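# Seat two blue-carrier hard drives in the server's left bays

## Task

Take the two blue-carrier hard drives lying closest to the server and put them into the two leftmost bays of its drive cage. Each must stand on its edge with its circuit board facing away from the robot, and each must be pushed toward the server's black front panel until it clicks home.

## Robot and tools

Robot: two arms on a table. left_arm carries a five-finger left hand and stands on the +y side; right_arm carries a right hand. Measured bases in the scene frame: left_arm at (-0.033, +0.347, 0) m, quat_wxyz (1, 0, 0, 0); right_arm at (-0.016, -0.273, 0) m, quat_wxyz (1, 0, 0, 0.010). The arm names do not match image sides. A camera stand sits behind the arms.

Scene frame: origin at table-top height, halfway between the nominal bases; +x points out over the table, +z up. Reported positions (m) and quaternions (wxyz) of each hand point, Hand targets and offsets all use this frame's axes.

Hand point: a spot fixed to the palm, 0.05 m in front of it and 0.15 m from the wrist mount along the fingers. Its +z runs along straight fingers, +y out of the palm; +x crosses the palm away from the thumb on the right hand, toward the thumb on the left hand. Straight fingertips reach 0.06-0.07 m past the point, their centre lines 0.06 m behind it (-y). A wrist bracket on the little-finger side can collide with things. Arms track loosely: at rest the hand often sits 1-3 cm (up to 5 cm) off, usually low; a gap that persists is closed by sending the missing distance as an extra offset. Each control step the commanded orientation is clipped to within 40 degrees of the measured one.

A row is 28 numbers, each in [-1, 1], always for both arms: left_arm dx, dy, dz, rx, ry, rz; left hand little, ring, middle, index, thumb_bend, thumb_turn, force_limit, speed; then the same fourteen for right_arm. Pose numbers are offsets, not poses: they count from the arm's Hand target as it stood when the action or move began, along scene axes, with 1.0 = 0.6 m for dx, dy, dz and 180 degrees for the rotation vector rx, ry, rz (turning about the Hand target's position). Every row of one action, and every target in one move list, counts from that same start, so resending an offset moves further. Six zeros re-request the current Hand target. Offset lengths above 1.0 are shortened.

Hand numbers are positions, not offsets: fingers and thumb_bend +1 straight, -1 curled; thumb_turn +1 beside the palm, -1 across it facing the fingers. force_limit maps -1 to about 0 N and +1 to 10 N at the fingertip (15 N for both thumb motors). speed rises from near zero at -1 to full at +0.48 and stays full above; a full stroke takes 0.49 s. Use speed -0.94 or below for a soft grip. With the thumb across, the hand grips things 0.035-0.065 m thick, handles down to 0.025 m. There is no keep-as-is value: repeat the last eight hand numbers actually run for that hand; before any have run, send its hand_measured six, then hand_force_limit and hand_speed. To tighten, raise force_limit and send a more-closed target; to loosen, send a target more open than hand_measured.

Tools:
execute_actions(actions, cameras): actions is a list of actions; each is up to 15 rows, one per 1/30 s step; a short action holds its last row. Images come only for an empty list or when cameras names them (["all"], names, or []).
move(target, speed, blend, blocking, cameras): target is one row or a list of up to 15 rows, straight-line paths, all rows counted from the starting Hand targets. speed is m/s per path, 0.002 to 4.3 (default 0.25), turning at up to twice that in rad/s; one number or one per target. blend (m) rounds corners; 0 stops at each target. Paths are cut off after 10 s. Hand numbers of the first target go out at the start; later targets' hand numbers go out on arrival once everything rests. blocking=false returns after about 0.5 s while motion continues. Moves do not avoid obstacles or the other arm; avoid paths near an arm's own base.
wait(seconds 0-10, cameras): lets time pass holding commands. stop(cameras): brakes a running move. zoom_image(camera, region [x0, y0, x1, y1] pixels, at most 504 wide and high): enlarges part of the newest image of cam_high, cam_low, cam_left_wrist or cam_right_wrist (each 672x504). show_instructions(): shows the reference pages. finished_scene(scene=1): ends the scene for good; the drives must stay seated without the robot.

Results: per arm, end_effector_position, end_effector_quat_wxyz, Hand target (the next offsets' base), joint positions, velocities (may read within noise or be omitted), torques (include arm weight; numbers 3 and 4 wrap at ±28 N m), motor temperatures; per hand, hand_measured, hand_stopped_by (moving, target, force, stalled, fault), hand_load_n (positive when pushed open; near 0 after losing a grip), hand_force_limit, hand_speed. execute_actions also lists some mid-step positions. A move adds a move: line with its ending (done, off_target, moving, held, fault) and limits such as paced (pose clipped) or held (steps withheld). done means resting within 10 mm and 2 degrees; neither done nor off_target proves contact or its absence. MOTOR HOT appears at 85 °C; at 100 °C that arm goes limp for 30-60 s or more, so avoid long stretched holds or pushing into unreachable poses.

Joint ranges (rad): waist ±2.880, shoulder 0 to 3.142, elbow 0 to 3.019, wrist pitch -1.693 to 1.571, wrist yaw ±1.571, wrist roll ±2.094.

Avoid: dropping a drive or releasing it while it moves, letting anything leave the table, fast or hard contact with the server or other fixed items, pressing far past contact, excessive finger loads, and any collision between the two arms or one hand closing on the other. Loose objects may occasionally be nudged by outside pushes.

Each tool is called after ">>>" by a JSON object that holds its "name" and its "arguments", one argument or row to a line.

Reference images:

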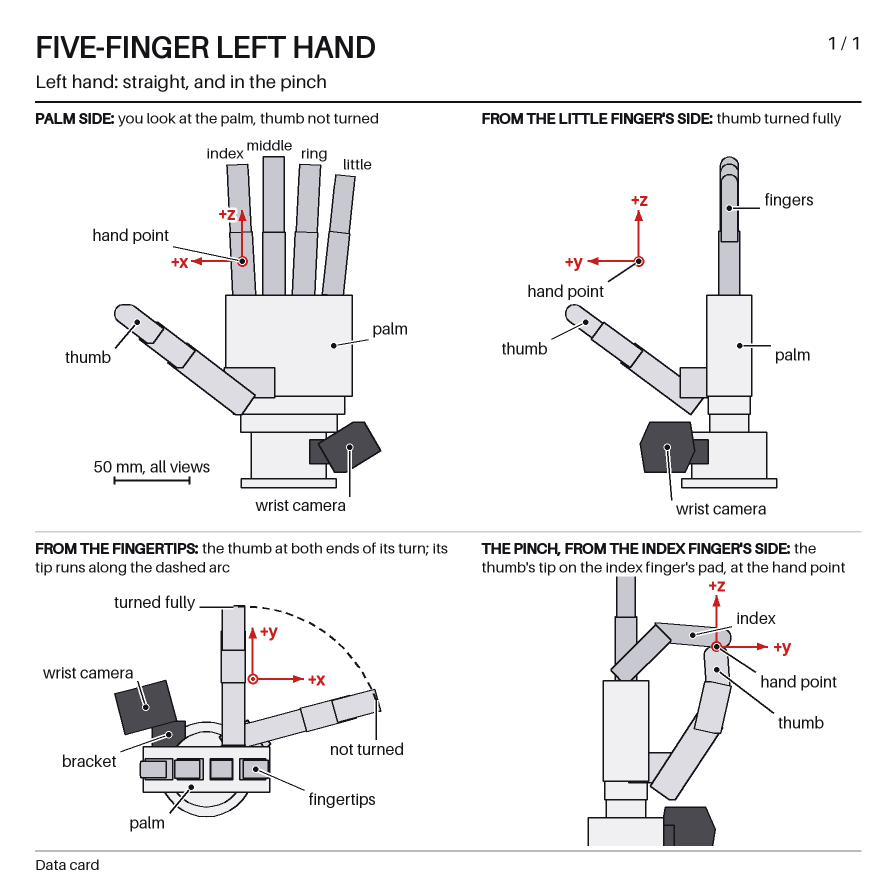

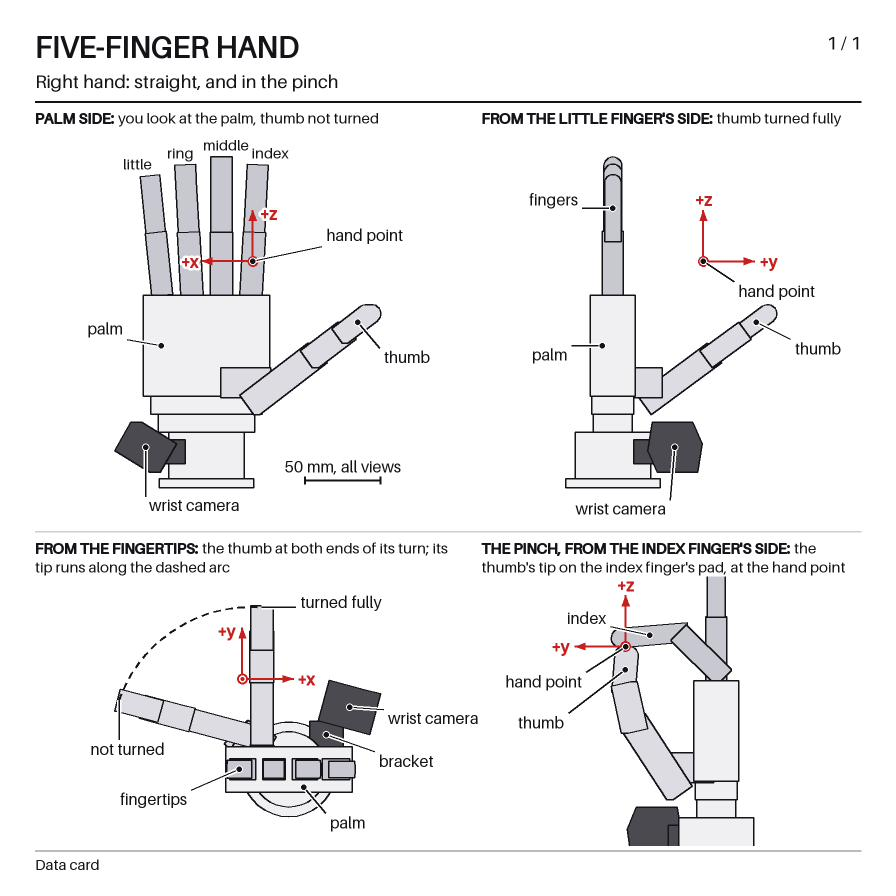

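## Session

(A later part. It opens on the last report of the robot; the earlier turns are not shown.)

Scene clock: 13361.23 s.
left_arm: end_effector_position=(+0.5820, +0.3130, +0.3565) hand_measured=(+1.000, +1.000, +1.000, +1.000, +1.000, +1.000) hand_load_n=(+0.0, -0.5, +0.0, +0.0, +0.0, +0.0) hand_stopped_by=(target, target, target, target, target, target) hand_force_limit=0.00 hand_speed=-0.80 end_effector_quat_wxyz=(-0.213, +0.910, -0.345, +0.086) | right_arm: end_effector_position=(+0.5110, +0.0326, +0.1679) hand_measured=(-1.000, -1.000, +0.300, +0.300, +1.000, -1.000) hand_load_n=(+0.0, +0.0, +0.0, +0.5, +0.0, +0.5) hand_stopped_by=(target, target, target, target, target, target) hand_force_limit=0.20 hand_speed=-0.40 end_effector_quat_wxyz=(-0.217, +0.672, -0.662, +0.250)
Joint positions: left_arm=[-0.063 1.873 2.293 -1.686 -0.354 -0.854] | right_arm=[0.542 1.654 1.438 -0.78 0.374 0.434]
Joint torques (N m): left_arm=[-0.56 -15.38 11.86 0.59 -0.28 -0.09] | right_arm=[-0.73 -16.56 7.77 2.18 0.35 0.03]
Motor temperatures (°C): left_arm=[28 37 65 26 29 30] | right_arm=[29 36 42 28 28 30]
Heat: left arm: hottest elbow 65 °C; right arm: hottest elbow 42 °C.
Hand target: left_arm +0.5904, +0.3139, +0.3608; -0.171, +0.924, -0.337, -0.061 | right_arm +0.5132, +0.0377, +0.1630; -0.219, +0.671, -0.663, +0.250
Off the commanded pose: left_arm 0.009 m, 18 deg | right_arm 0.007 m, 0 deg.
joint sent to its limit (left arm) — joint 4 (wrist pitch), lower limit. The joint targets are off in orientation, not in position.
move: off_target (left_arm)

>>> {"name": "execute_actions", "arguments": {
  "actions": [
    [[0,0,0,0,0,0,1,1,1,1,1,1,0,-0.8, 0,0,0,0,0,0,-1,-1,0.3,0.3,0.6,-1,0.2,-0.4]],
    [[0,0,0,0,0,0,1,1,1,1,1,1,0,-0.8, 0,0,0,0,0,0,-1,-1,-0.6,-0.6,0.6,-1,0.2,-0.8]],
    [[0,0,0,0,0,0,1,1,1,1,1,1,0,-0.8, 0,0,0,0,0,0,-1,-1,-0.6,-0.6,0.6,-1,0.2,-0.8]]
  ]
}}

>>> {"name": "wait", "arguments": {
  "seconds": 2,
  "cameras": ["cam_left_wrist","cam_right_wrist"]
}}

Scene clock: 13374.07 s.
left_arm: end_effector_position=(+0.5820, +0.3130, +0.3565) hand_measured=(+1.000, +1.000, +1.000, +1.000, +1.000, +1.000) hand_load_n=(+0.0, +0.0, +0.0, +0.5, +0.0, +0.0) hand_stopped_by=(target, target, target, target, target, target) hand_force_limit=0.00 hand_speed=-0.80 end_effector_quat_wxyz=(-0.213, +0.910, -0.345, +0.086) | right_arm: end_effector_position=(+0.5101, +0.0326, +0.1666) hand_measured=(-1.000, -1.000, -0.102, -0.176, +0.604, -1.000) hand_load_n=(+0.0, +0.0, +3.5, +6.5, +10.0, +0.0) hand_stopped_by=(target, target, force, force, target, target) hand_force_limit=0.20 hand_speed=-0.80 end_effector_quat_wxyz=(-0.216, +0.673, -0.662, +0.250)
Joint positions: left_arm=[-0.063 1.873 2.293 -1.686 -0.354 -0.854] | right_arm=[0.543 1.654 1.436 -0.78 0.375 0.434]
Joint torques (N m): left_arm=[-0.62 -15.33 11.89 0.62 -0.27 -0.09] | right_arm=[-0.85 -16.56 8.01 2.17 0.33 0.04]
Motor temperatures (°C): left_arm=[28 37 65 26 29 30] | right_arm=[29 36 42 29 28 30]
Heat: left arm: hottest elbow 65 °C; right arm: hottest elbow 42 °C.
Hand target: left_arm +0.5904, +0.3139, +0.3608; -0.171, +0.924, -0.337, -0.061 | right_arm +0.5133, +0.0378, +0.1632; -0.219, +0.671, -0.663, +0.250
Off the commanded pose: left_arm 0.009 m, 18 deg | right_arm 0.007 m, 0 deg.
joint sent to its limit (left arm) — joint 4 (wrist pitch), lower limit. The joint targets are off in orientation, not in position.
Step readings (end_effector_position of left_arm | right_arm):
0: (+0.5820, +0.3130, +0.3565) | (+0.5111, +0.0327, +0.1679)
1: (+0.5820, +0.3130, +0.3565) | (+0.5111, +0.0327, +0.1679)
2: (+0.5820, +0.3130, +0.3565) | (+0.5111, +0.0327, +0.1679)
4: (+0.5820, +0.3130, +0.3565) | (+0.5111, +0.0327, +0.1679)
8: (+0.5820, +0.3130, +0.3565) | (+0.5111, +0.0326, +0.1679)
15: (+0.5820, +0.3130, +0.3565) | (+0.5111, +0.0327, +0.1679)
16: (+0.5820, +0.3130, +0.3565) | (+0.5109, +0.0325, +0.1676)
17: (+0.5820, +0.3130, +0.3565) | (+0.5109, +0.0325, +0.1676)
19: (+0.5820, +0.3130, +0.3565) | (+0.5103, +0.0324, +0.1668)
23: (+0.5820, +0.3130, +0.3565) | (+0.5101, +0.0326, +0.1666)
30: (+0.5820, +0.3130, +0.3565) | (+0.5101, +0.0326, +0.1666)
31: (+0.5820, +0.3130, +0.3565) | (+0.5101, +0.0326, +0.1666)
32: (+0.5820, +0.3130, +0.3565) | (+0.5101, +0.0326, +0.1666)
34: (+0.5820, +0.3130, +0.3565) | (+0.5101, +0.0326, +0.1666)
38: (+0.5820, +0.3130, +0.3565) | (+0.5101, +0.0326, +0.1666)
45: (+0.5820, +0.3130, +0.3565) | (+0.5101, +0.0326, +0.1666)

Scene clock: 13376.07 s.
left_arm: end_effector_position=(+0.5820, +0.3130, +0.3565) hand_measured=(+1.000, +1.000, +1.000, +1.000, +1.000, +1.000) hand_load_n=(+0.0, +0.0, +0.0, +0.0, +0.0, -0.5) hand_stopped_by=(target, target, target, target, target, target) hand_force_limit=0.00 hand_speed=-0.80 end_effector_quat_wxyz=(-0.213, +0.910, -0.345, +0.086) | right_arm: end_effector_position=(+0.5101, +0.0326, +0.1666) hand_measured=(-1.000, -1.000, -0.102, -0.176, +0.604, -1.000) hand_load_n=(+0.0, +0.0, +3.5, +6.5, +10.0, +0.0) hand_stopped_by=(target, target, force, force, target, target) hand_force_limit=0.20 hand_speed=-0.80 end_effector_quat_wxyz=(-0.216, +0.673, -0.662, +0.250)
Joint positions: left_arm=[-0.063 1.873 2.293 -1.686 -0.354 -0.854] | right_arm=[0.543 1.654 1.436 -0.78 0.375 0.434]
Joint torques (N m): left_arm=[-0.67 -15.38 11.85 0.57 -0.27 -0.08] | right_arm=[-0.85 -16.5 8.01 2.15 0.33 0.03]
Motor temperatures (°C): left_arm=[28 37 65 26 29 30] | right_arm=[29 36 42 29 28 30]
Heat: left arm: hottest elbow 65 °C; right arm: hottest elbow 42 °C.
Hand target: left_arm +0.5904, +0.3139, +0.3608; -0.171, +0.924, -0.337, -0.061 | right_arm +0.5133, +0.0378, +0.1632; -0.219, +0.671, -0.663, +0.250
Off the commanded pose: left_arm 0.009 m, 18 deg | right_arm 0.007 m, 0 deg.
wait: 2.00 s; at rest by 0.17 s
Images, in order (width x height): cam_left_wrist 672x504, cam_right_wrist 672x504.

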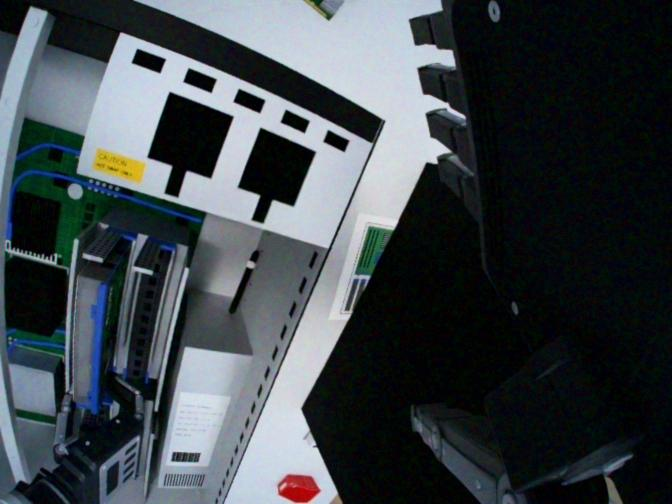

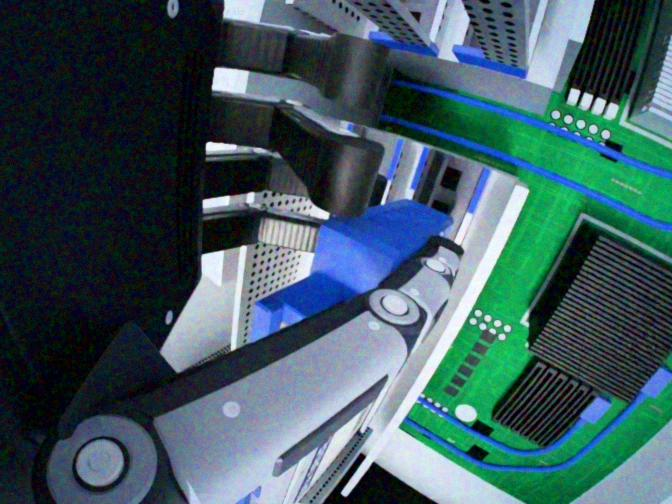

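>>> {"name": "move", "arguments": {
  "target": [0,0,0,0,0,0,1,1,1,1,1,1,0,-0.8, 0,-0.055,0,0,0,-0.011,-1,-1,-0.6,-0.6,0.6,-1,0.2,-0.8],
  "speed": 0.04,
  "cameras": ["cam_left_wrist"]
}}

>>> {"name": "zoom_image", "arguments": {
  "camera": "cam_left_wrist",
  "region": [65, 225, 145, 305]
}}

Scene clock: 13388.90 s.
left_arm: end_effector_position=(+0.5820, +0.3130, +0.3565) hand_measured=(+1.000, +1.000, +1.000, +1.000, +1.000, +1.000) hand_load_n=(+0.0, +0.0, -0.5, +0.0, +0.0, +0.0) hand_stopped_by=(target, target, target, target, target, target) hand_force_limit=0.00 hand_speed=-0.80 end_effector_quat_wxyz=(-0.213, +0.910, -0.345, +0.086) | right_arm: end_effector_position=(+0.5098, +0.0169, +0.1653) hand_measured=(-1.000, -1.000, -0.102, -0.176, +0.604, -1.000) hand_load_n=(+0.0, +0.0, +2.5, +4.5, +9.5, -0.5) hand_stopped_by=(target, target, force, force, target, target) hand_force_limit=0.20 hand_speed=-0.80 end_effector_quat_wxyz=(-0.220, +0.663, -0.670, +0.250)
Joint positions: left_arm=[-0.063 1.873 2.293 -1.686 -0.354 -0.854] | right_arm=[0.517 1.627 1.396 -0.755 0.365 0.437]
Joint torques (N m): left_arm=[-0.67 -15.38 11.85 0.58 -0.27 -0.09] | right_arm=[-2.9 -17.38 7.02 1.77 0.43 -0.13]
Motor temperatures (°C): left_arm=[28 37 65 26 29 30] | right_arm=[29 36 43 29 28 30]
Heat: left arm: hottest elbow 65 °C; right arm: hottest elbow 43 °C.
Hand target: left_arm +0.5904, +0.3139, +0.3608; -0.171, +0.924, -0.337, -0.061 | right_arm +0.5131, +0.0047, +0.1631; -0.215, +0.659, -0.674, +0.254
Off the commanded pose: left_arm 0.009 m, 18 deg | right_arm 0.013 m, 1 deg.
joint sent to its limit (left arm) — joint 4 (wrist pitch), lower limit. The joint targets are off in orientation, not in position.
move: off_target (left_arm, right_arm)
Images, in order (width x height): cam_left_wrist 672x504.

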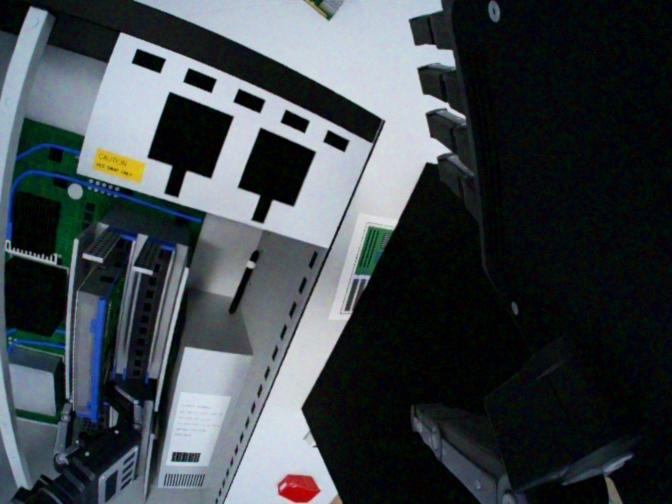

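Scaled by 6.300 from the camera's 672x504 image, which has a finer 960x720 frame.

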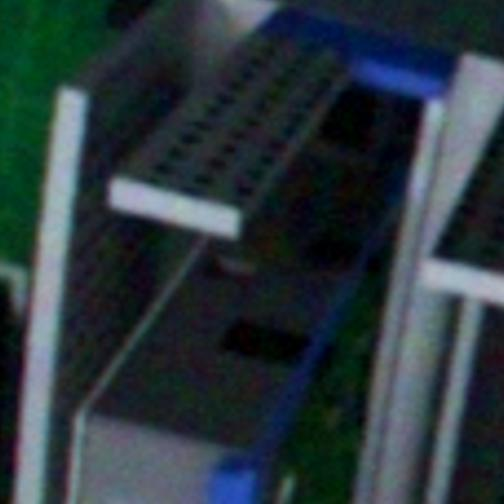

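>>> {"name": "zoom_image", "arguments": {
  "camera": "cam_left_wrist",
  "region": [75, 245, 125, 300]
}}

Scaled by 9.164 from the camera's 672x504 image, which has a finer 960x720 frame.

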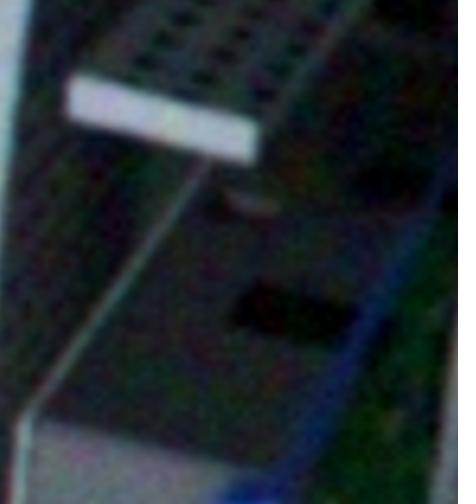

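>>> {"name": "zoom_image", "arguments": {
  "camera": "cam_left_wrist",
  "region": [60, 270, 160, 430]
}}

Scaled by 3.150 from the camera's 672x504 image, which has a finer 960x720 frame.

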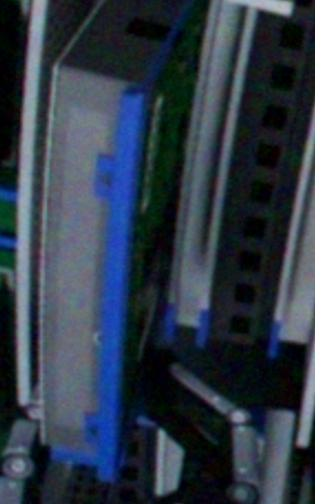

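>>> {"name": "move", "arguments": {
  "target": [0,0,0,0,0,0,1,1,1,1,1,1,0,-0.8, 0,0.10,0,0,0,0,-1,-1,-0.6,-0.6,0.6,-1,0.2,-0.8],
  "speed": 0.04,
  "cameras": ["cam_left_wrist"]
}}

>>> {"name": "zoom_image", "arguments": {
  "camera": "cam_left_wrist",
  "region": [65, 225, 145, 305]
}}

Scene clock: 13445.87 s.
left_arm: end_effector_position=(+0.5820, +0.3130, +0.3565) hand_measured=(+1.000, +1.000, +1.000, +1.000, +1.000, +1.000) hand_load_n=(+0.0, +0.0, +0.0, +0.0, -0.5, +0.0) hand_stopped_by=(target, target, target, target, target, target) hand_force_limit=0.00 hand_speed=-0.80 end_effector_quat_wxyz=(-0.213, +0.910, -0.345, +0.086) | right_arm: end_effector_position=(+0.5076, +0.0358, +0.1652) hand_measured=(-1.000, -1.000, -0.102, -0.176, +0.604, -1.000) hand_load_n=(+0.0, +0.0, +4.0, +2.5, +10.0, -6.0) hand_stopped_by=(target, target, force, force, target, target) hand_force_limit=0.20 hand_speed=-0.80 end_effector_quat_wxyz=(-0.202, +0.664, -0.669, +0.266)
Joint positions: left_arm=[-0.063 1.873 2.293 -1.686 -0.354 -0.854] | right_arm=[0.566 1.666 1.451 -0.81 0.431 0.471]
Joint torques (N m): left_arm=[-0.62 -15.38 11.86 0.57 -0.27 -0.1] | right_arm=[1.32 -14.39 10.86 1.57 -0.18 0.45]
Motor temperatures (°C): left_arm=[28 37 65 26 29 30] | right_arm=[29 37 43 28 28 30]
Heat: left arm: hottest elbow 65 °C; right arm: hottest elbow 43 °C.
Hand target: left_arm +0.5904, +0.3139, +0.3608; -0.171, +0.924, -0.337, -0.061 | right_arm +0.5131, +0.0647, +0.1630; -0.215, +0.659, -0.674, +0.254
Off the commanded pose: left_arm 0.009 m, 18 deg | right_arm 0.029 m, 2 deg.
joint sent to its limit (left arm) — joint 4 (wrist pitch), lower limit. The joint targets are off in orientation, not in position.
move: off_target (left_arm, right_arm)
Images, in order (width x height): cam_left_wrist 672x504.

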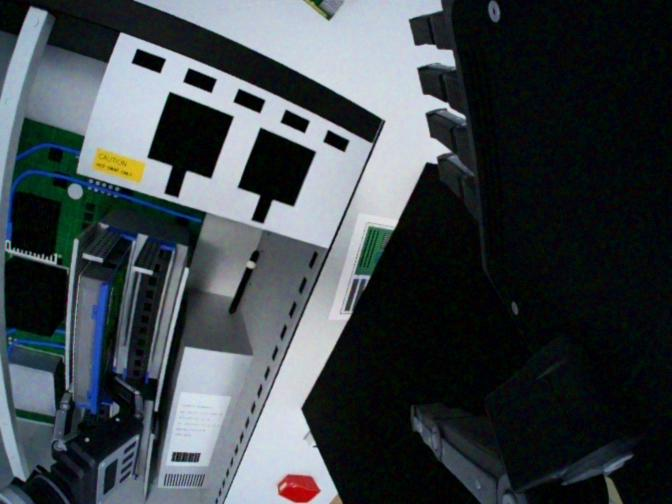

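Scaled by 6.300 from the camera's 672x504 image, which has a finer 960x720 frame.

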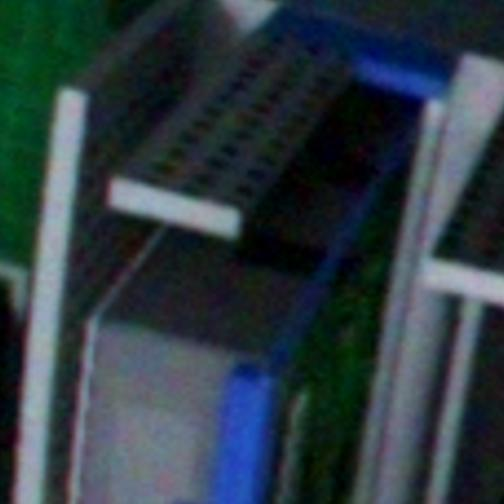

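>>> {"name": "move", "arguments": {
  "target": [
    [0,0,0,0,0,0,1,1,1,1,1,1,0,-0.8, 0.0133,-0.09,0,0,0,0,-1,-1,-0.6,-0.6,0.6,-1,0.2,-0.8],
    [0,0,0,0,0,0,1,1,1,1,1,1,0,-0.8, 0.0133,0.0,0,0,0,0,-1,-1,-0.6,-0.6,0.6,-1,0.2,-0.8]
  ],
  "speed": 0.05,
  "cameras": ["cam_left_wrist"]
}}

>>> {"name": "zoom_image", "arguments": {
  "camera": "cam_left_wrist",
  "region": [65, 225, 145, 305]
}}

Scene clock: 13490.87 s.
left_arm: end_effector_position=(+0.5820, +0.3130, +0.3565) hand_measured=(+1.000, +1.000, +1.000, +1.000, +1.000, +1.000) hand_load_n=(+0.0, +0.0, +0.0, +0.0, +0.0, +0.0) hand_stopped_by=(target, target, target, target, target, target) hand_force_limit=0.00 hand_speed=-0.80 end_effector_quat_wxyz=(-0.213, +0.910, -0.345, +0.086) | right_arm: end_effector_position=(+0.5101, +0.0357, +0.1653) hand_measured=(-1.000, -1.000, -0.102, -0.176, +0.604, -1.000) hand_load_n=(+0.0, +0.0, +3.0, +1.5, +9.5, -5.5) hand_stopped_by=(target, target, force, force, target, target) hand_force_limit=0.20 hand_speed=-0.80 end_effector_quat_wxyz=(-0.198, +0.667, -0.668, +0.263)
Joint positions: left_arm=[-0.063 1.873 2.293 -1.686 -0.354 -0.854] | right_arm=[0.561 1.676 1.467 -0.823 0.424 0.463]
Joint torques (N m): left_arm=[-0.62 -15.38 11.85 0.57 -0.27 -0.09] | right_arm=[0.91 -14.15 11.23 2.07 -0.1 0.46]
Motor temperatures (°C): left_arm=[28 37 65 26 29 30] | right_arm=[29 35 47 28 28 30]
Heat: left arm: hottest elbow 65 °C; right arm: hottest elbow 47 °C.
Hand target: left_arm +0.5904, +0.3139, +0.3608; -0.171, +0.924, -0.337, -0.061 | right_arm +0.5212, +0.0646, +0.1629; -0.215, +0.659, -0.674, +0.254
Off the commanded pose: left_arm 0.009 m, 18 deg | right_arm 0.031 m, 2 deg.
joint sent to its limit (left arm) — joint 4 (wrist pitch), lower limit. The joint targets are off in orientation, not in position.
move: off_target (left_arm, right_arm)
Images, in order (width x height): cam_left_wrist 672x504.

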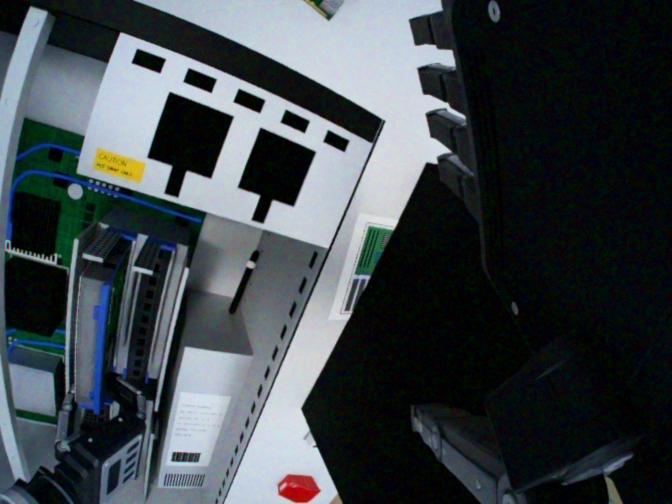

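Scaled by 6.300 from the camera's 672x504 image, which has a finer 960x720 frame.

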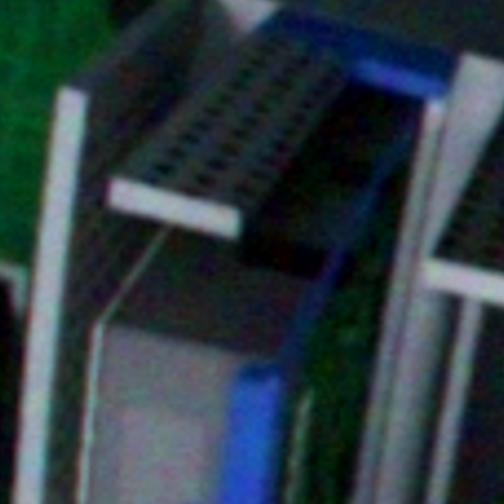

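>>> {"name": "move", "arguments": {
  "target": [
    [0,0,0,0,0,0,1,1,1,1,1,1,0,-0.8, 0.0,0.04,0,0,0,0,-1,-1,-0.6,-0.6,0.6,-1,0.2,-0.8]
  ],
  "speed": 0.05,
  "cameras": ["cam_left_wrist"]
}}

>>> {"name": "zoom_image", "arguments": {
  "camera": "cam_left_wrist",
  "region": [65, 225, 145, 305]
}}

Scene clock: 13508.50 s.
left_arm: end_effector_position=(+0.5820, +0.3130, +0.3565) hand_measured=(+1.000, +1.000, +1.000, +1.000, +1.000, +1.000) hand_load_n=(+0.0, +0.0, +0.0, +0.0, +0.0, +0.0) hand_stopped_by=(target, target, target, target, target, target) hand_force_limit=0.00 hand_speed=-0.80 end_effector_quat_wxyz=(-0.213, +0.910, -0.345, +0.086) | right_arm: end_effector_position=(+0.5100, +0.0408, +0.1631) hand_measured=(-1.000, -1.000, -0.102, -0.178, +0.604, -1.000) hand_load_n=(+0.0, +0.0, +5.0, +0.5, +12.0, -6.5) hand_stopped_by=(target, target, force, force, target, target) hand_force_limit=0.20 hand_speed=-0.80 end_effector_quat_wxyz=(-0.181, +0.674, -0.663, +0.272)
Joint positions: left_arm=[-0.063 1.873 2.293 -1.686 -0.354 -0.854] | right_arm=[0.578 1.704 1.504 -0.865 0.453 0.463]
Joint torques (N m): left_arm=[-0.73 -15.27 11.85 0.61 -0.26 -0.09] | right_arm=[2.61 -14.21 11.84 2.65 -0.64 0.81]
Motor temperatures (°C): left_arm=[28 37 65 26 29 30] | right_arm=[29 35 47 29 28 30]
Heat: left arm: hottest elbow 65 °C; right arm: hottest elbow 47 °C.
Hand target: left_arm +0.5904, +0.3139, +0.3608; -0.171, +0.924, -0.337, -0.061 | right_arm +0.5211, +0.0887, +0.1631; -0.215, +0.659, -0.674, +0.254
Off the commanded pose: left_arm 0.009 m, 18 deg | right_arm 0.049 m, 5 deg.
joint sent to its limit (left arm) — joint 4 (wrist pitch), lower limit. The joint targets are off in orientation, not in position.
move: off_target (left_arm, right_arm)
Images, in order (width x height): cam_left_wrist 672x504.

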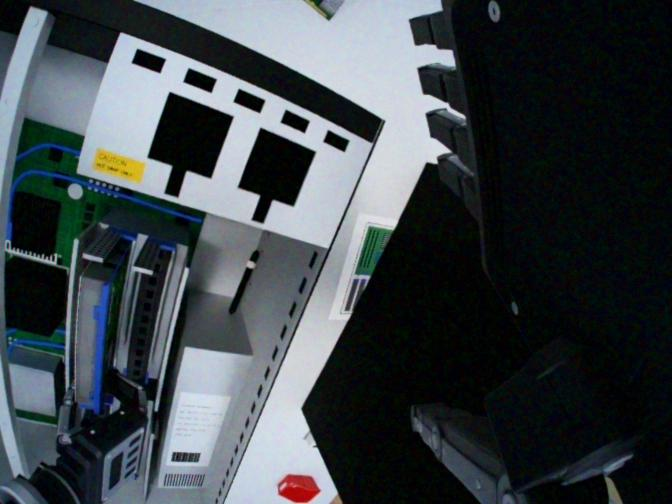

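Scaled by 6.300 from the camera's 672x504 image, which has a finer 960x720 frame.

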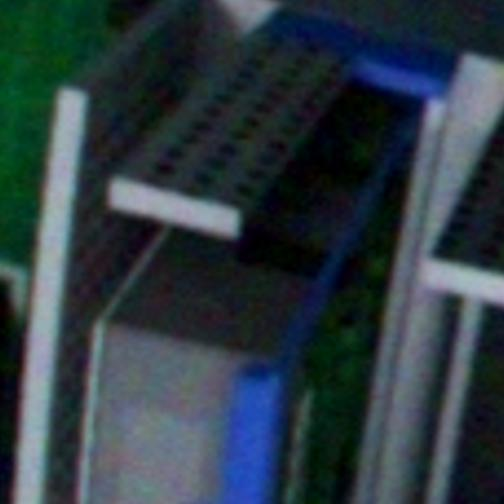

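>>> {"name": "move", "arguments": {
  "target": [
    [0,0,0,0,0,0,1,1,1,1,1,1,0,-0.8, -0.0068,-0.1278,0,0,0,0.008,-1,-1,-0.6,-0.6,0.6,-1,0.2,-0.8],
    [0,0,0,0,0,0,1,1,1,1,1,1,0,-0.8, -0.0068,-0.0378,0,0,0,0.008,-1,-1,-0.6,-0.6,0.6,-1,0.2,-0.8],
    [0,0,0,0,0,0,1,1,1,1,1,1,0,-0.8, 0.0065,-0.1278,0,0,0,0.008,-1,-1,-0.6,-0.6,0.6,-1,0.2,-0.8],
    [0,0,0,0,0,0,1,1,1,1,1,1,0,-0.8, 0.0065,-0.0378,0,0,0,0.008,-1,-1,-0.6,-0.6,0.6,-1,0.2,-0.8],
    [0,0,0,0,0,0,1,1,1,1,1,1,0,-0.8, 0.0165,-0.1278,0,0,0,0.008,-1,-1,-0.6,-0.6,0.6,-1,0.2,-0.8],
    [0,0,0,0,0,0,1,1,1,1,1,1,0,-0.8, 0.0165,-0.0378,0,0,0,0.008,-1,-1,-0.6,-0.6,0.6,-1,0.2,-0.8]
  ],
  "speed": 0.07,
  "cameras": ["cam_left_wrist"]
}}

>>> {"name": "zoom_image", "arguments": {
  "camera": "cam_left_wrist",
  "region": [65, 225, 145, 305]
}}

Scene clock: 13645.57 s.
left_arm: end_effector_position=(+0.5820, +0.3130, +0.3565) hand_measured=(+1.000, +1.000, +1.000, +1.000, +1.000, +1.000) hand_load_n=(+0.0, +0.0, +0.0, +0.0, +0.0, +0.0) hand_stopped_by=(target, target, target, target, target, target) hand_force_limit=0.00 hand_speed=-0.80 end_effector_quat_wxyz=(-0.213, +0.910, -0.345, +0.086) | right_arm: end_effector_position=(+0.5105, +0.0401, +0.1625) hand_measured=(-1.000, -1.000, -0.102, -0.178, +0.604, -1.000) hand_load_n=(+0.0, +0.0, +1.5, +1.0, +13.5, -4.5) hand_stopped_by=(target, target, force, force, target, target) hand_force_limit=0.20 hand_speed=-0.80 end_effector_quat_wxyz=(-0.196, +0.682, -0.657, +0.255)
Joint positions: left_arm=[-0.063 1.873 2.293 -1.686 -0.354 -0.854] | right_arm=[0.561 1.69 1.482 -0.828 0.398 0.433]
Joint torques (N m): left_arm=[-0.67 -15.33 11.86 0.58 -0.27 -0.09] | right_arm=[-0.03 -13.92 11.84 2.65 0.14 0.42]
Motor temperatures (°C): left_arm=[28 37 65 26 29 30] | right_arm=[29 34 48 29 28 31]
Heat: left arm: hottest elbow 65 °C; right arm: hottest elbow 48 °C.
Hand target: left_arm +0.5904, +0.3139, +0.3608; -0.171, +0.924, -0.337, -0.061 | right_arm +0.5311, +0.0661, +0.1630; -0.218, +0.668, -0.666, +0.251
Off the commanded pose: left_arm 0.009 m, 18 deg | right_arm 0.033 m, 3 deg.
joint sent to its limit (left arm) — joint 4 (wrist pitch), lower limit. The joint targets are off in orientation, not in position.
move: off_target (left_arm, right_arm)
Images, in order (width x height): cam_left_wrist 672x504.

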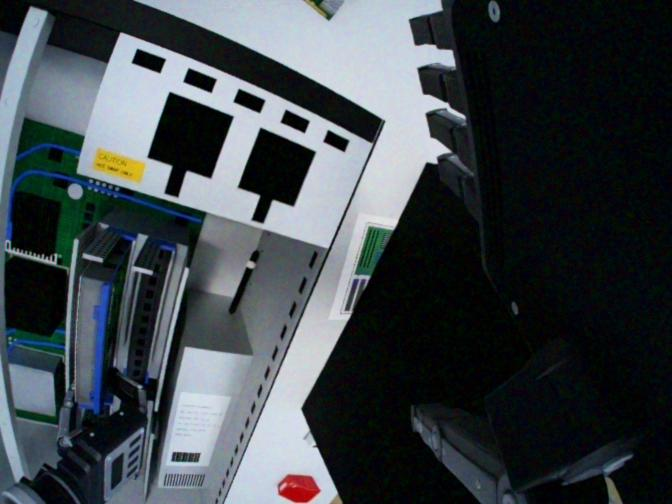

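Scaled by 6.300 from the camera's 672x504 image, which has a finer 960x720 frame.

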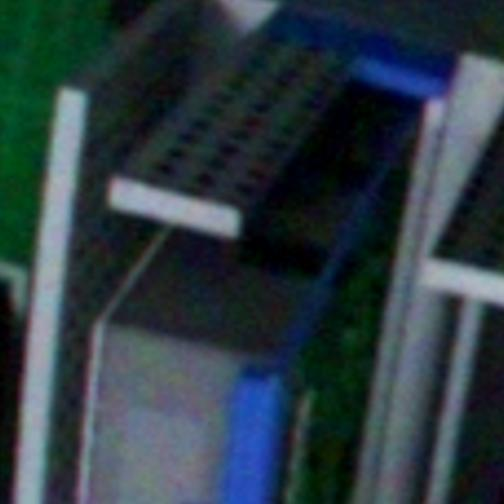

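>>> {"name": "move", "arguments": {
  "target": [
    [0,0,0,0,0,0,1,1,1,1,1,1,0,-0.8, -0.052,-0.125,0,0,0,-0.012,-1,-1,-0.6,-0.6,0.6,-1,0.2,-0.8]
  ],
  "speed": 0.06,
  "cameras": ["cam_left_wrist"]
}}

>>> {"name": "zoom_image", "arguments": {
  "camera": "cam_left_wrist",
  "region": [60, 230, 160, 430]
}}

Scene clock: 13665.57 s.
left_arm: end_effector_position=(+0.5820, +0.3130, +0.3565) hand_measured=(+1.000, +1.000, +1.000, +1.000, +1.000, +1.000) hand_load_n=(+0.0, +0.0, +0.0, +0.0, +0.0, -0.5) hand_stopped_by=(target, target, target, target, target, target) hand_force_limit=0.00 hand_speed=-0.80 end_effector_quat_wxyz=(-0.213, +0.910, -0.345, +0.086) | right_arm: end_effector_position=(+0.5071, +0.0096, +0.1631) hand_measured=(-1.000, -1.000, -0.102, -0.176, +0.604, -1.000) hand_load_n=(+0.0, +0.0, +6.5, +4.5, +8.0, -1.5) hand_stopped_by=(target, target, force, force, target, target) hand_force_limit=0.20 hand_speed=-0.80 end_effector_quat_wxyz=(-0.228, +0.653, -0.676, +0.253)
Joint positions: left_arm=[-0.063 1.873 2.293 -1.686 -0.354 -0.854] | right_arm=[0.509 1.602 1.352 -0.717 0.368 0.448]
Joint torques (N m): left_arm=[-0.62 -15.27 11.86 0.58 -0.28 -0.08] | right_arm=[-2.96 -18.55 6.28 0.44 0.37 -0.23]
Motor temperatures (°C): left_arm=[28 37 65 26 29 30] | right_arm=[29 34 48 29 28 31]
Heat: left arm: hottest elbow 65 °C; right arm: hottest elbow 48 °C.
Hand target: left_arm +0.5904, +0.3139, +0.3608; -0.171, +0.924, -0.337, -0.061 | right_arm +0.4999, -0.0089, +0.1632; -0.213, +0.655, -0.679, +0.255
Off the commanded pose: left_arm 0.009 m, 18 deg | right_arm 0.020 m, 2 deg.
joint sent to its limit (left arm) — joint 4 (wrist pitch), lower limit. The joint targets are off in orientation, not in position.
move: off_target (left_arm, right_arm)
Images, in order (width x height): cam_left_wrist 672x504.

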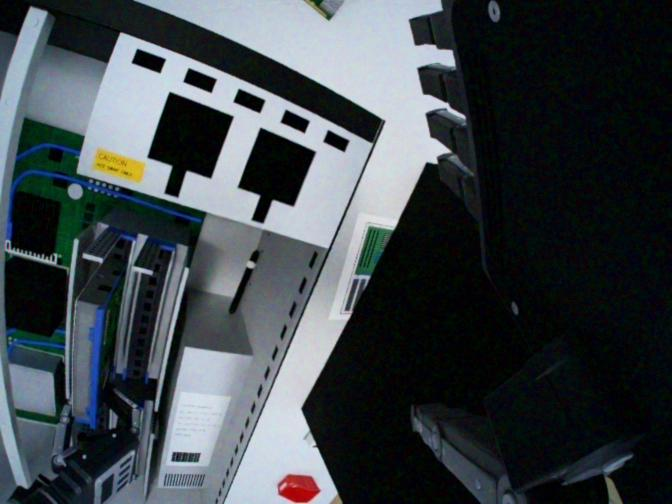

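Scaled by 2.520 from the camera's 672x504 image, which has a finer 960x720 frame.

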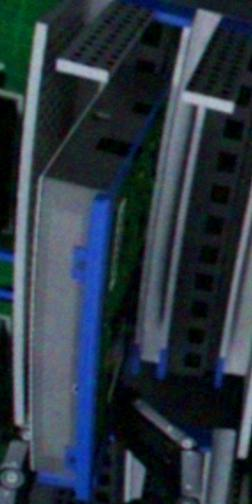

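>>> {"name": "zoom_image", "arguments": {
  "camera": "cam_left_wrist",
  "region": [70, 225, 140, 310]
}}

Scaled by 5.929 from the camera's 672x504 image, which has a finer 960x720 frame.

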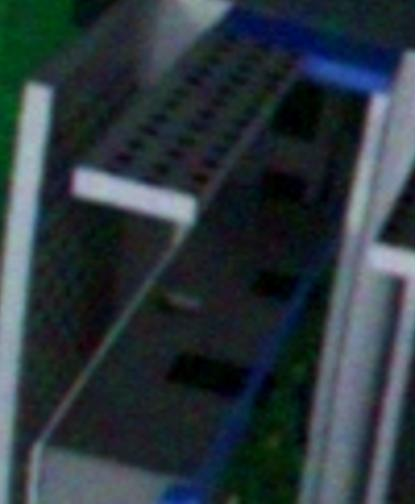

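>>> {"name": "move", "arguments": {
  "target": [
    [0,0,0,0,0,0,1,1,1,1,1,1,0,-0.8, 0.0,0.12,0,0,0,0.012,-1,-1,-0.6,-0.6,0.6,-1,0.2,-0.8]
  ],
  "speed": 0.05,
  "cameras": ["cam_left_wrist"]
}}

>>> {"name": "zoom_image", "arguments": {
  "camera": "cam_left_wrist",
  "region": [65, 225, 145, 305]
}}

Scene clock: 13733.50 s.
left_arm: end_effector_position=(+0.5820, +0.3130, +0.3565) hand_measured=(+1.000, +1.000, +1.000, +1.000, +1.000, +1.000) hand_load_n=(+0.0, +0.0, +0.0, +0.0, +0.0, +0.0) hand_stopped_by=(target, target, target, target, target, target) hand_force_limit=0.00 hand_speed=-0.80 end_effector_quat_wxyz=(-0.213, +0.910, -0.345, +0.086) | right_arm: end_effector_position=(+0.5053, +0.0366, +0.1639) hand_measured=(-1.000, -1.000, -0.102, -0.176, +0.604, -1.000) hand_load_n=(+0.0, +0.0, +7.5, +3.0, +10.0, -3.0) hand_stopped_by=(target, target, force, force, target, target) hand_force_limit=0.20 hand_speed=-0.80 end_effector_quat_wxyz=(-0.214, +0.661, -0.669, +0.266)
Joint positions: left_arm=[-0.063 1.873 2.293 -1.686 -0.354 -0.854] | right_arm=[0.567 1.649 1.419 -0.772 0.427 0.472]
Joint torques (N m): left_arm=[-0.5 -15.33 11.86 0.58 -0.27 -0.1] | right_arm=[1.85 -15.15 10.15 0.61 -0.4 0.24]
Motor temperatures (°C): left_arm=[28 37 65 26 29 30] | right_arm=[29 35 44 28 28 30]
Heat: left arm: hottest elbow 65 °C; right arm: hottest elbow 44 °C.
Hand target: left_arm +0.5904, +0.3139, +0.3608; -0.171, +0.924, -0.337, -0.061 | right_arm +0.4999, +0.0630, +0.1630; -0.218, +0.668, -0.666, +0.251
Off the commanded pose: left_arm 0.009 m, 18 deg | right_arm 0.027 m, 2 deg.
joint sent to its limit (left arm) — joint 4 (wrist pitch), lower limit. The joint targets are off in orientation, not in position.
move: off_target (left_arm, right_arm)
Images, in order (width x height): cam_left_wrist 672x504.

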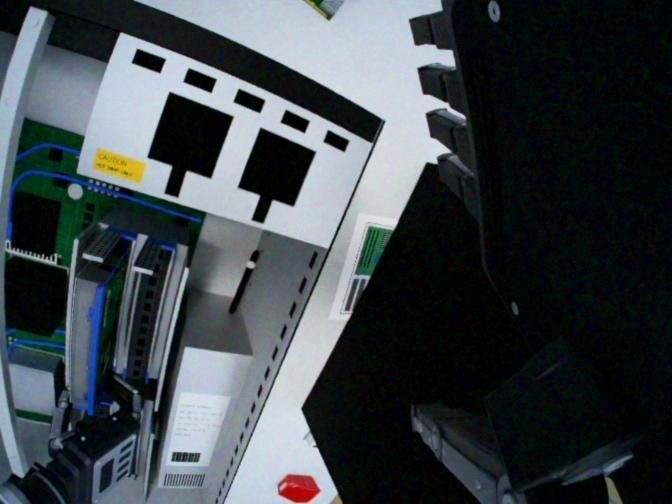

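Scaled by 6.300 from the camera's 672x504 image, which has a finer 960x720 frame.

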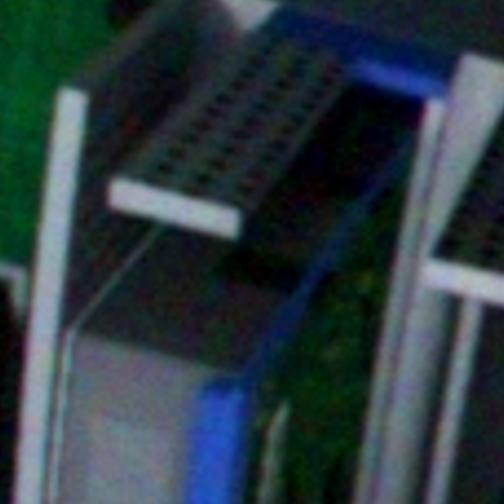

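>>> {"name": "move", "arguments": {
  "target": [
    [0,0,0,0,0,0,1,1,1,1,1,1,0,-0.8, 0.005,-0.085,0,0,0,0,-1,-1,-0.6,-0.6,0.6,-1,0.2,-0.8],
    [0,0,0,0,0,0,1,1,1,1,1,1,0,-0.8, 0.005,0.005,0,0,0,0,-1,-1,-0.6,-0.6,0.6,-1,0.2,-0.8],
    [0,0,0,0,0,0,1,1,1,1,1,1,0,-0.8, 0.010,-0.085,0,0,0,0,-1,-1,-0.6,-0.6,0.6,-1,0.2,-0.8],
    [0,0,0,0,0,0,1,1,1,1,1,1,0,-0.8, 0.010,0.005,0,0,0,0,-1,-1,-0.6,-0.6,0.6,-1,0.2,-0.8]
  ],
  "speed": 0.06,
  "cameras": ["cam_left_wrist"]
}}

>>> {"name": "zoom_image", "arguments": {
  "camera": "cam_left_wrist",
  "region": [65, 225, 145, 305]
}}

Scene clock: 13759.73 s.
left_arm: end_effector_position=(+0.5820, +0.3130, +0.3565) hand_measured=(+1.000, +1.000, +1.000, +1.000, +1.000, +1.000) hand_load_n=(+0.0, +0.0, +0.0, +0.0, +0.0, +0.0) hand_stopped_by=(target, target, target, target, target, target) hand_force_limit=0.00 hand_speed=-0.80 end_effector_quat_wxyz=(-0.213, +0.910, -0.345, +0.086) | right_arm: end_effector_position=(+0.5068, +0.0396, +0.1636) hand_measured=(-1.000, -1.000, -0.102, -0.176, +0.604, -1.000) hand_load_n=(+0.0, +0.0, +6.0, +3.5, +9.0, -2.0) hand_stopped_by=(target, target, force, force, target, target) hand_force_limit=0.20 hand_speed=-0.80 end_effector_quat_wxyz=(-0.211, +0.665, -0.666, +0.265)
Joint positions: left_arm=[-0.063 1.873 2.293 -1.686 -0.354 -0.854] | right_arm=[0.57 1.661 1.436 -0.785 0.425 0.468]
Joint torques (N m): left_arm=[-0.62 -15.38 11.86 0.58 -0.27 -0.09] | right_arm=[1.44 -14.97 10.47 0.98 -0.35 0.29]
Motor temperatures (°C): left_arm=[28 37 65 26 29 30] | right_arm=[29 35 45 28 28 30]
Heat: left arm: hottest elbow 65 °C; right arm: hottest elbow 45 °C.
Hand target: left_arm +0.5904, +0.3139, +0.3608; -0.171, +0.924, -0.337, -0.061 | right_arm +0.5059, +0.0660, +0.1630; -0.218, +0.668, -0.666, +0.251
Off the commanded pose: left_arm 0.009 m, 18 deg | right_arm 0.026 m, 2 deg.
joint sent to its limit (left arm) — joint 4 (wrist pitch), lower limit. The joint targets are off in orientation, not in position.
move: off_target (left_arm, right_arm)
Images, in order (width x height): cam_left_wrist 672x504.

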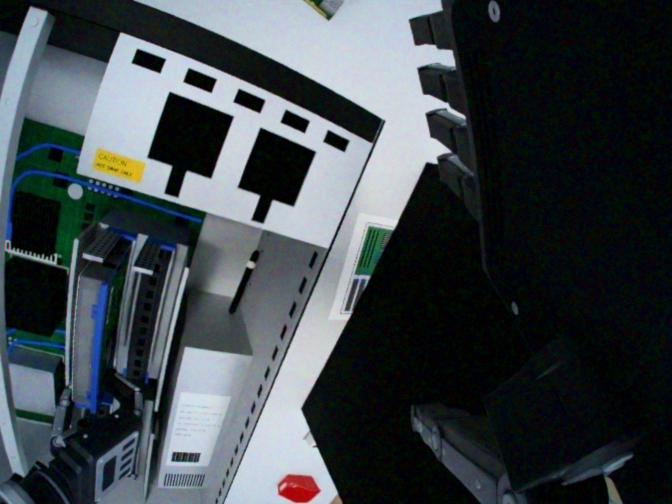

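Scaled by 6.300 from the camera's 672x504 image, which has a finer 960x720 frame.

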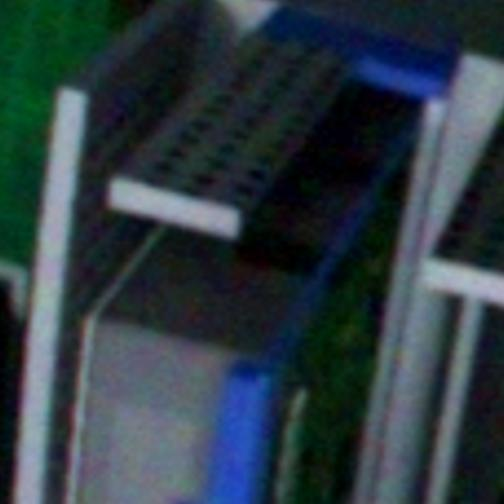

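>>> {"name": "move", "arguments": {
  "target": [
    [0,0,0,0,0,0,1,1,1,1,1,1,0,-0.8, -0.012,-0.10,0,0,0,0,-1,-1,-0.6,-0.6,0.6,-1,0.2,-0.8],
    [0,0,0,0,0,0,1,1,1,1,1,1,0,-0.8, -0.012,-0.002,0,0,0,0,-1,-1,-0.6,-0.6,0.6,-1,0.2,-0.8],
    [0,0,0,0,0,0,1,1,1,1,1,1,0,-0.8, -0.012,-0.10,0,0,0,0,-1,-1,-0.6,-0.6,0.6,-1,0.2,-0.8],
    [0,0,0,0,0,0,1,1,1,1,1,1,0,-0.8, -0.005,-0.002,0,0,0,0,-1,-1,-0.6,-0.6,0.6,-1,0.2,-0.8]
  ],
  "speed": 0.06,
  "cameras": ["cam_left_wrist"]
}}

>>> {"name": "zoom_image", "arguments": {
  "camera": "cam_left_wrist",
  "region": [65, 225, 145, 305]
}}

Scene clock: 13811.30 s.
left_arm: end_effector_position=(+0.5820, +0.3130, +0.3565) hand_measured=(+1.000, +1.000, +1.000, +1.000, +1.000, +1.000) hand_load_n=(+0.0, +0.0, -0.5, +0.0, +0.0, +0.0) hand_stopped_by=(target, target, target, target, target, target) hand_force_limit=0.00 hand_speed=-0.80 end_effector_quat_wxyz=(-0.213, +0.910, -0.345, +0.086) | right_arm: end_effector_position=(+0.5060, +0.0394, +0.1640) hand_measured=(-1.000, -1.000, -0.102, -0.176, +0.604, -1.000) hand_load_n=(+0.0, +0.0, +7.0, +3.0, +9.5, -2.5) hand_stopped_by=(target, target, force, force, target, target) hand_force_limit=0.20 hand_speed=-0.80 end_effector_quat_wxyz=(-0.213, +0.662, -0.667, +0.265)
Joint positions: left_arm=[-0.063 1.873 2.293 -1.686 -0.354 -0.854] | right_arm=[0.571 1.656 1.429 -0.778 0.426 0.472]
Joint torques (N m): left_arm=[-0.62 -15.33 11.86 0.58 -0.27 -0.1] | right_arm=[1.49 -15.33 10.32 0.79 -0.37 0.25]
Motor temperatures (°C): left_arm=[28 37 65 26 29 30] | right_arm=[29 35 45 28 28 30]
Heat: left arm: hottest elbow 65 °C; right arm: hottest elbow 45 °C.
Hand target: left_arm +0.5904, +0.3139, +0.3608; -0.171, +0.924, -0.337, -0.061 | right_arm +0.5029, +0.0648, +0.1631; -0.218, +0.668, -0.666, +0.251
Off the commanded pose: left_arm 0.009 m, 18 deg | right_arm 0.026 m, 2 deg.
joint sent to its limit (left arm) — joint 4 (wrist pitch), lower limit. The joint targets are off in orientation, not in position.
move: off_target (left_arm, right_arm)
Images, in order (width x height): cam_left_wrist 672x504.

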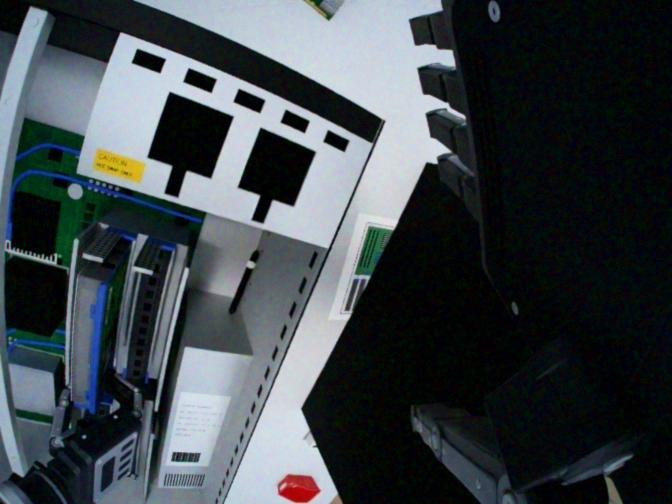

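Scaled by 6.300 from the camera's 672x504 image, which has a finer 960x720 frame.

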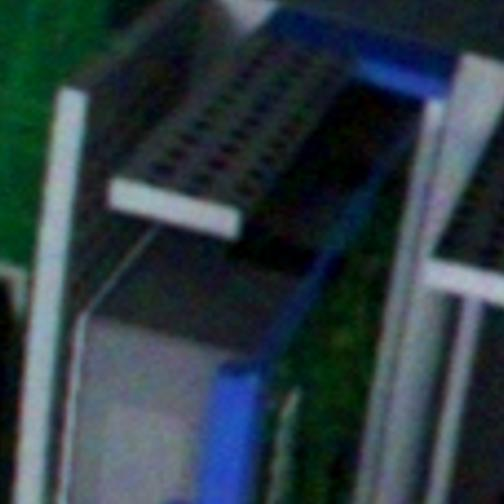

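>>> {"name": "zoom_image", "arguments": {
  "camera": "cam_left_wrist",
  "region": [60, 270, 160, 430]
}}

Scaled by 3.150 from the camera's 672x504 image, which has a finer 960x720 frame.

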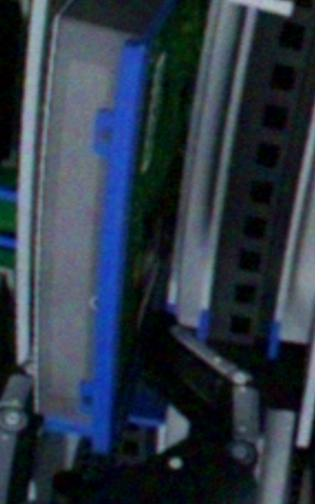

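>>> {"name": "move", "arguments": {
  "target": [
    [0,0,0,0,0,0,1,1,1,1,1,1,0,-0.8, -0.015,-0.005,0,0,0,0,-1,-1,-0.6,-0.6,0.6,-1,0.2,-0.8],
    [0,0,0,0,0,0,1,1,1,1,1,1,0,-0.8, 0.045,0.0,0,0,0,0,-1,-1,-0.6,-0.6,0.6,-1,0.2,-0.8]
  ],
  "speed": 0.012,
  "cameras": ["cam_left_wrist"]
}}

>>> {"name": "zoom_image", "arguments": {
  "camera": "cam_left_wrist",
  "region": [65, 225, 145, 305]
}}

Scene clock: 13889.87 s.
left_arm: end_effector_position=(+0.5820, +0.3130, +0.3565) hand_measured=(+1.000, +1.000, +1.000, +1.000, +1.000, +1.000) hand_load_n=(+0.0, +0.0, +0.0, +0.0, +0.0, +0.0) hand_stopped_by=(target, target, target, target, target, target) hand_force_limit=0.00 hand_speed=-0.80 end_effector_quat_wxyz=(-0.213, +0.910, -0.345, +0.086) | right_arm: end_effector_position=(+0.5100, +0.0406, +0.1632) hand_measured=(-1.000, -1.000, -0.102, -0.176, +0.604, -1.000) hand_load_n=(+0.5, +0.0, +3.0, +1.5, +11.5, -3.5) hand_stopped_by=(target, target, force, force, target, target) hand_force_limit=0.20 hand_speed=-0.80 end_effector_quat_wxyz=(-0.197, +0.679, -0.658, +0.260)
Joint positions: left_arm=[-0.063 1.873 2.293 -1.686 -0.354 -0.854] | right_arm=[0.566 1.687 1.478 -0.825 0.411 0.439]
Joint torques (N m): left_arm=[-0.67 -15.33 11.85 0.58 -0.27 -0.08] | right_arm=[-0.5 -13.98 11.74 2.59 -0.39 0.32]
Motor temperatures (°C): left_arm=[28 37 65 26 29 30] | right_arm=[29 36 49 28 28 30]
Heat: left arm: hottest elbow 65 °C; right arm: hottest elbow 49 °C.
Hand target: left_arm +0.5904, +0.3139, +0.3608; -0.171, +0.924, -0.337, -0.061 | right_arm +0.5298, +0.0648, +0.1630; -0.218, +0.668, -0.666, +0.251
Off the commanded pose: left_arm 0.009 m, 18 deg | right_arm 0.031 m, 3 deg.
joint sent to its limit (left arm) — joint 4 (wrist pitch), lower limit. The joint targets are off in orientation, not in position.
move: off_target (left_arm, right_arm)
Images, in order (width x height): cam_left_wrist 672x504.

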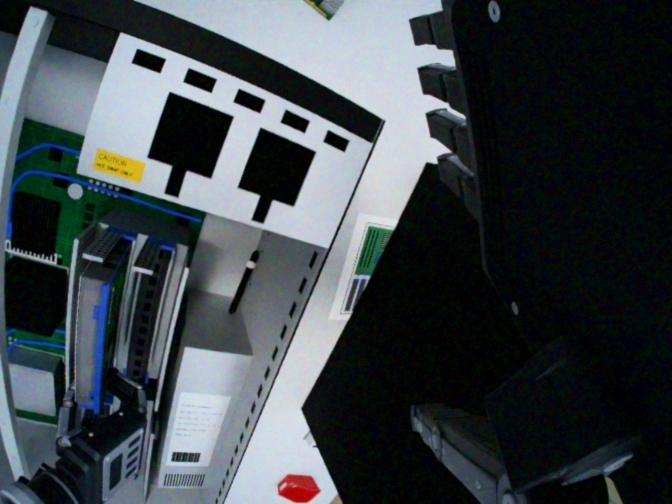

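Scaled by 6.300 from the camera's 672x504 image, which has a finer 960x720 frame.

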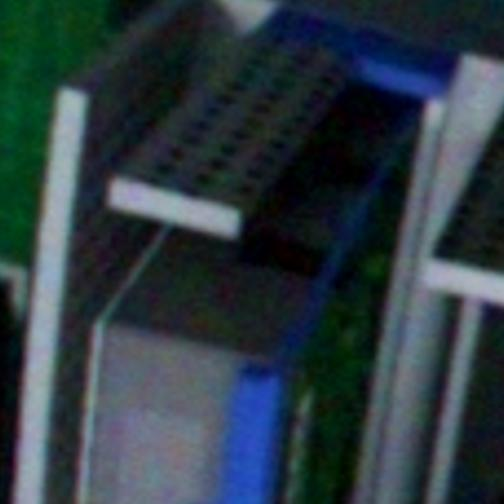

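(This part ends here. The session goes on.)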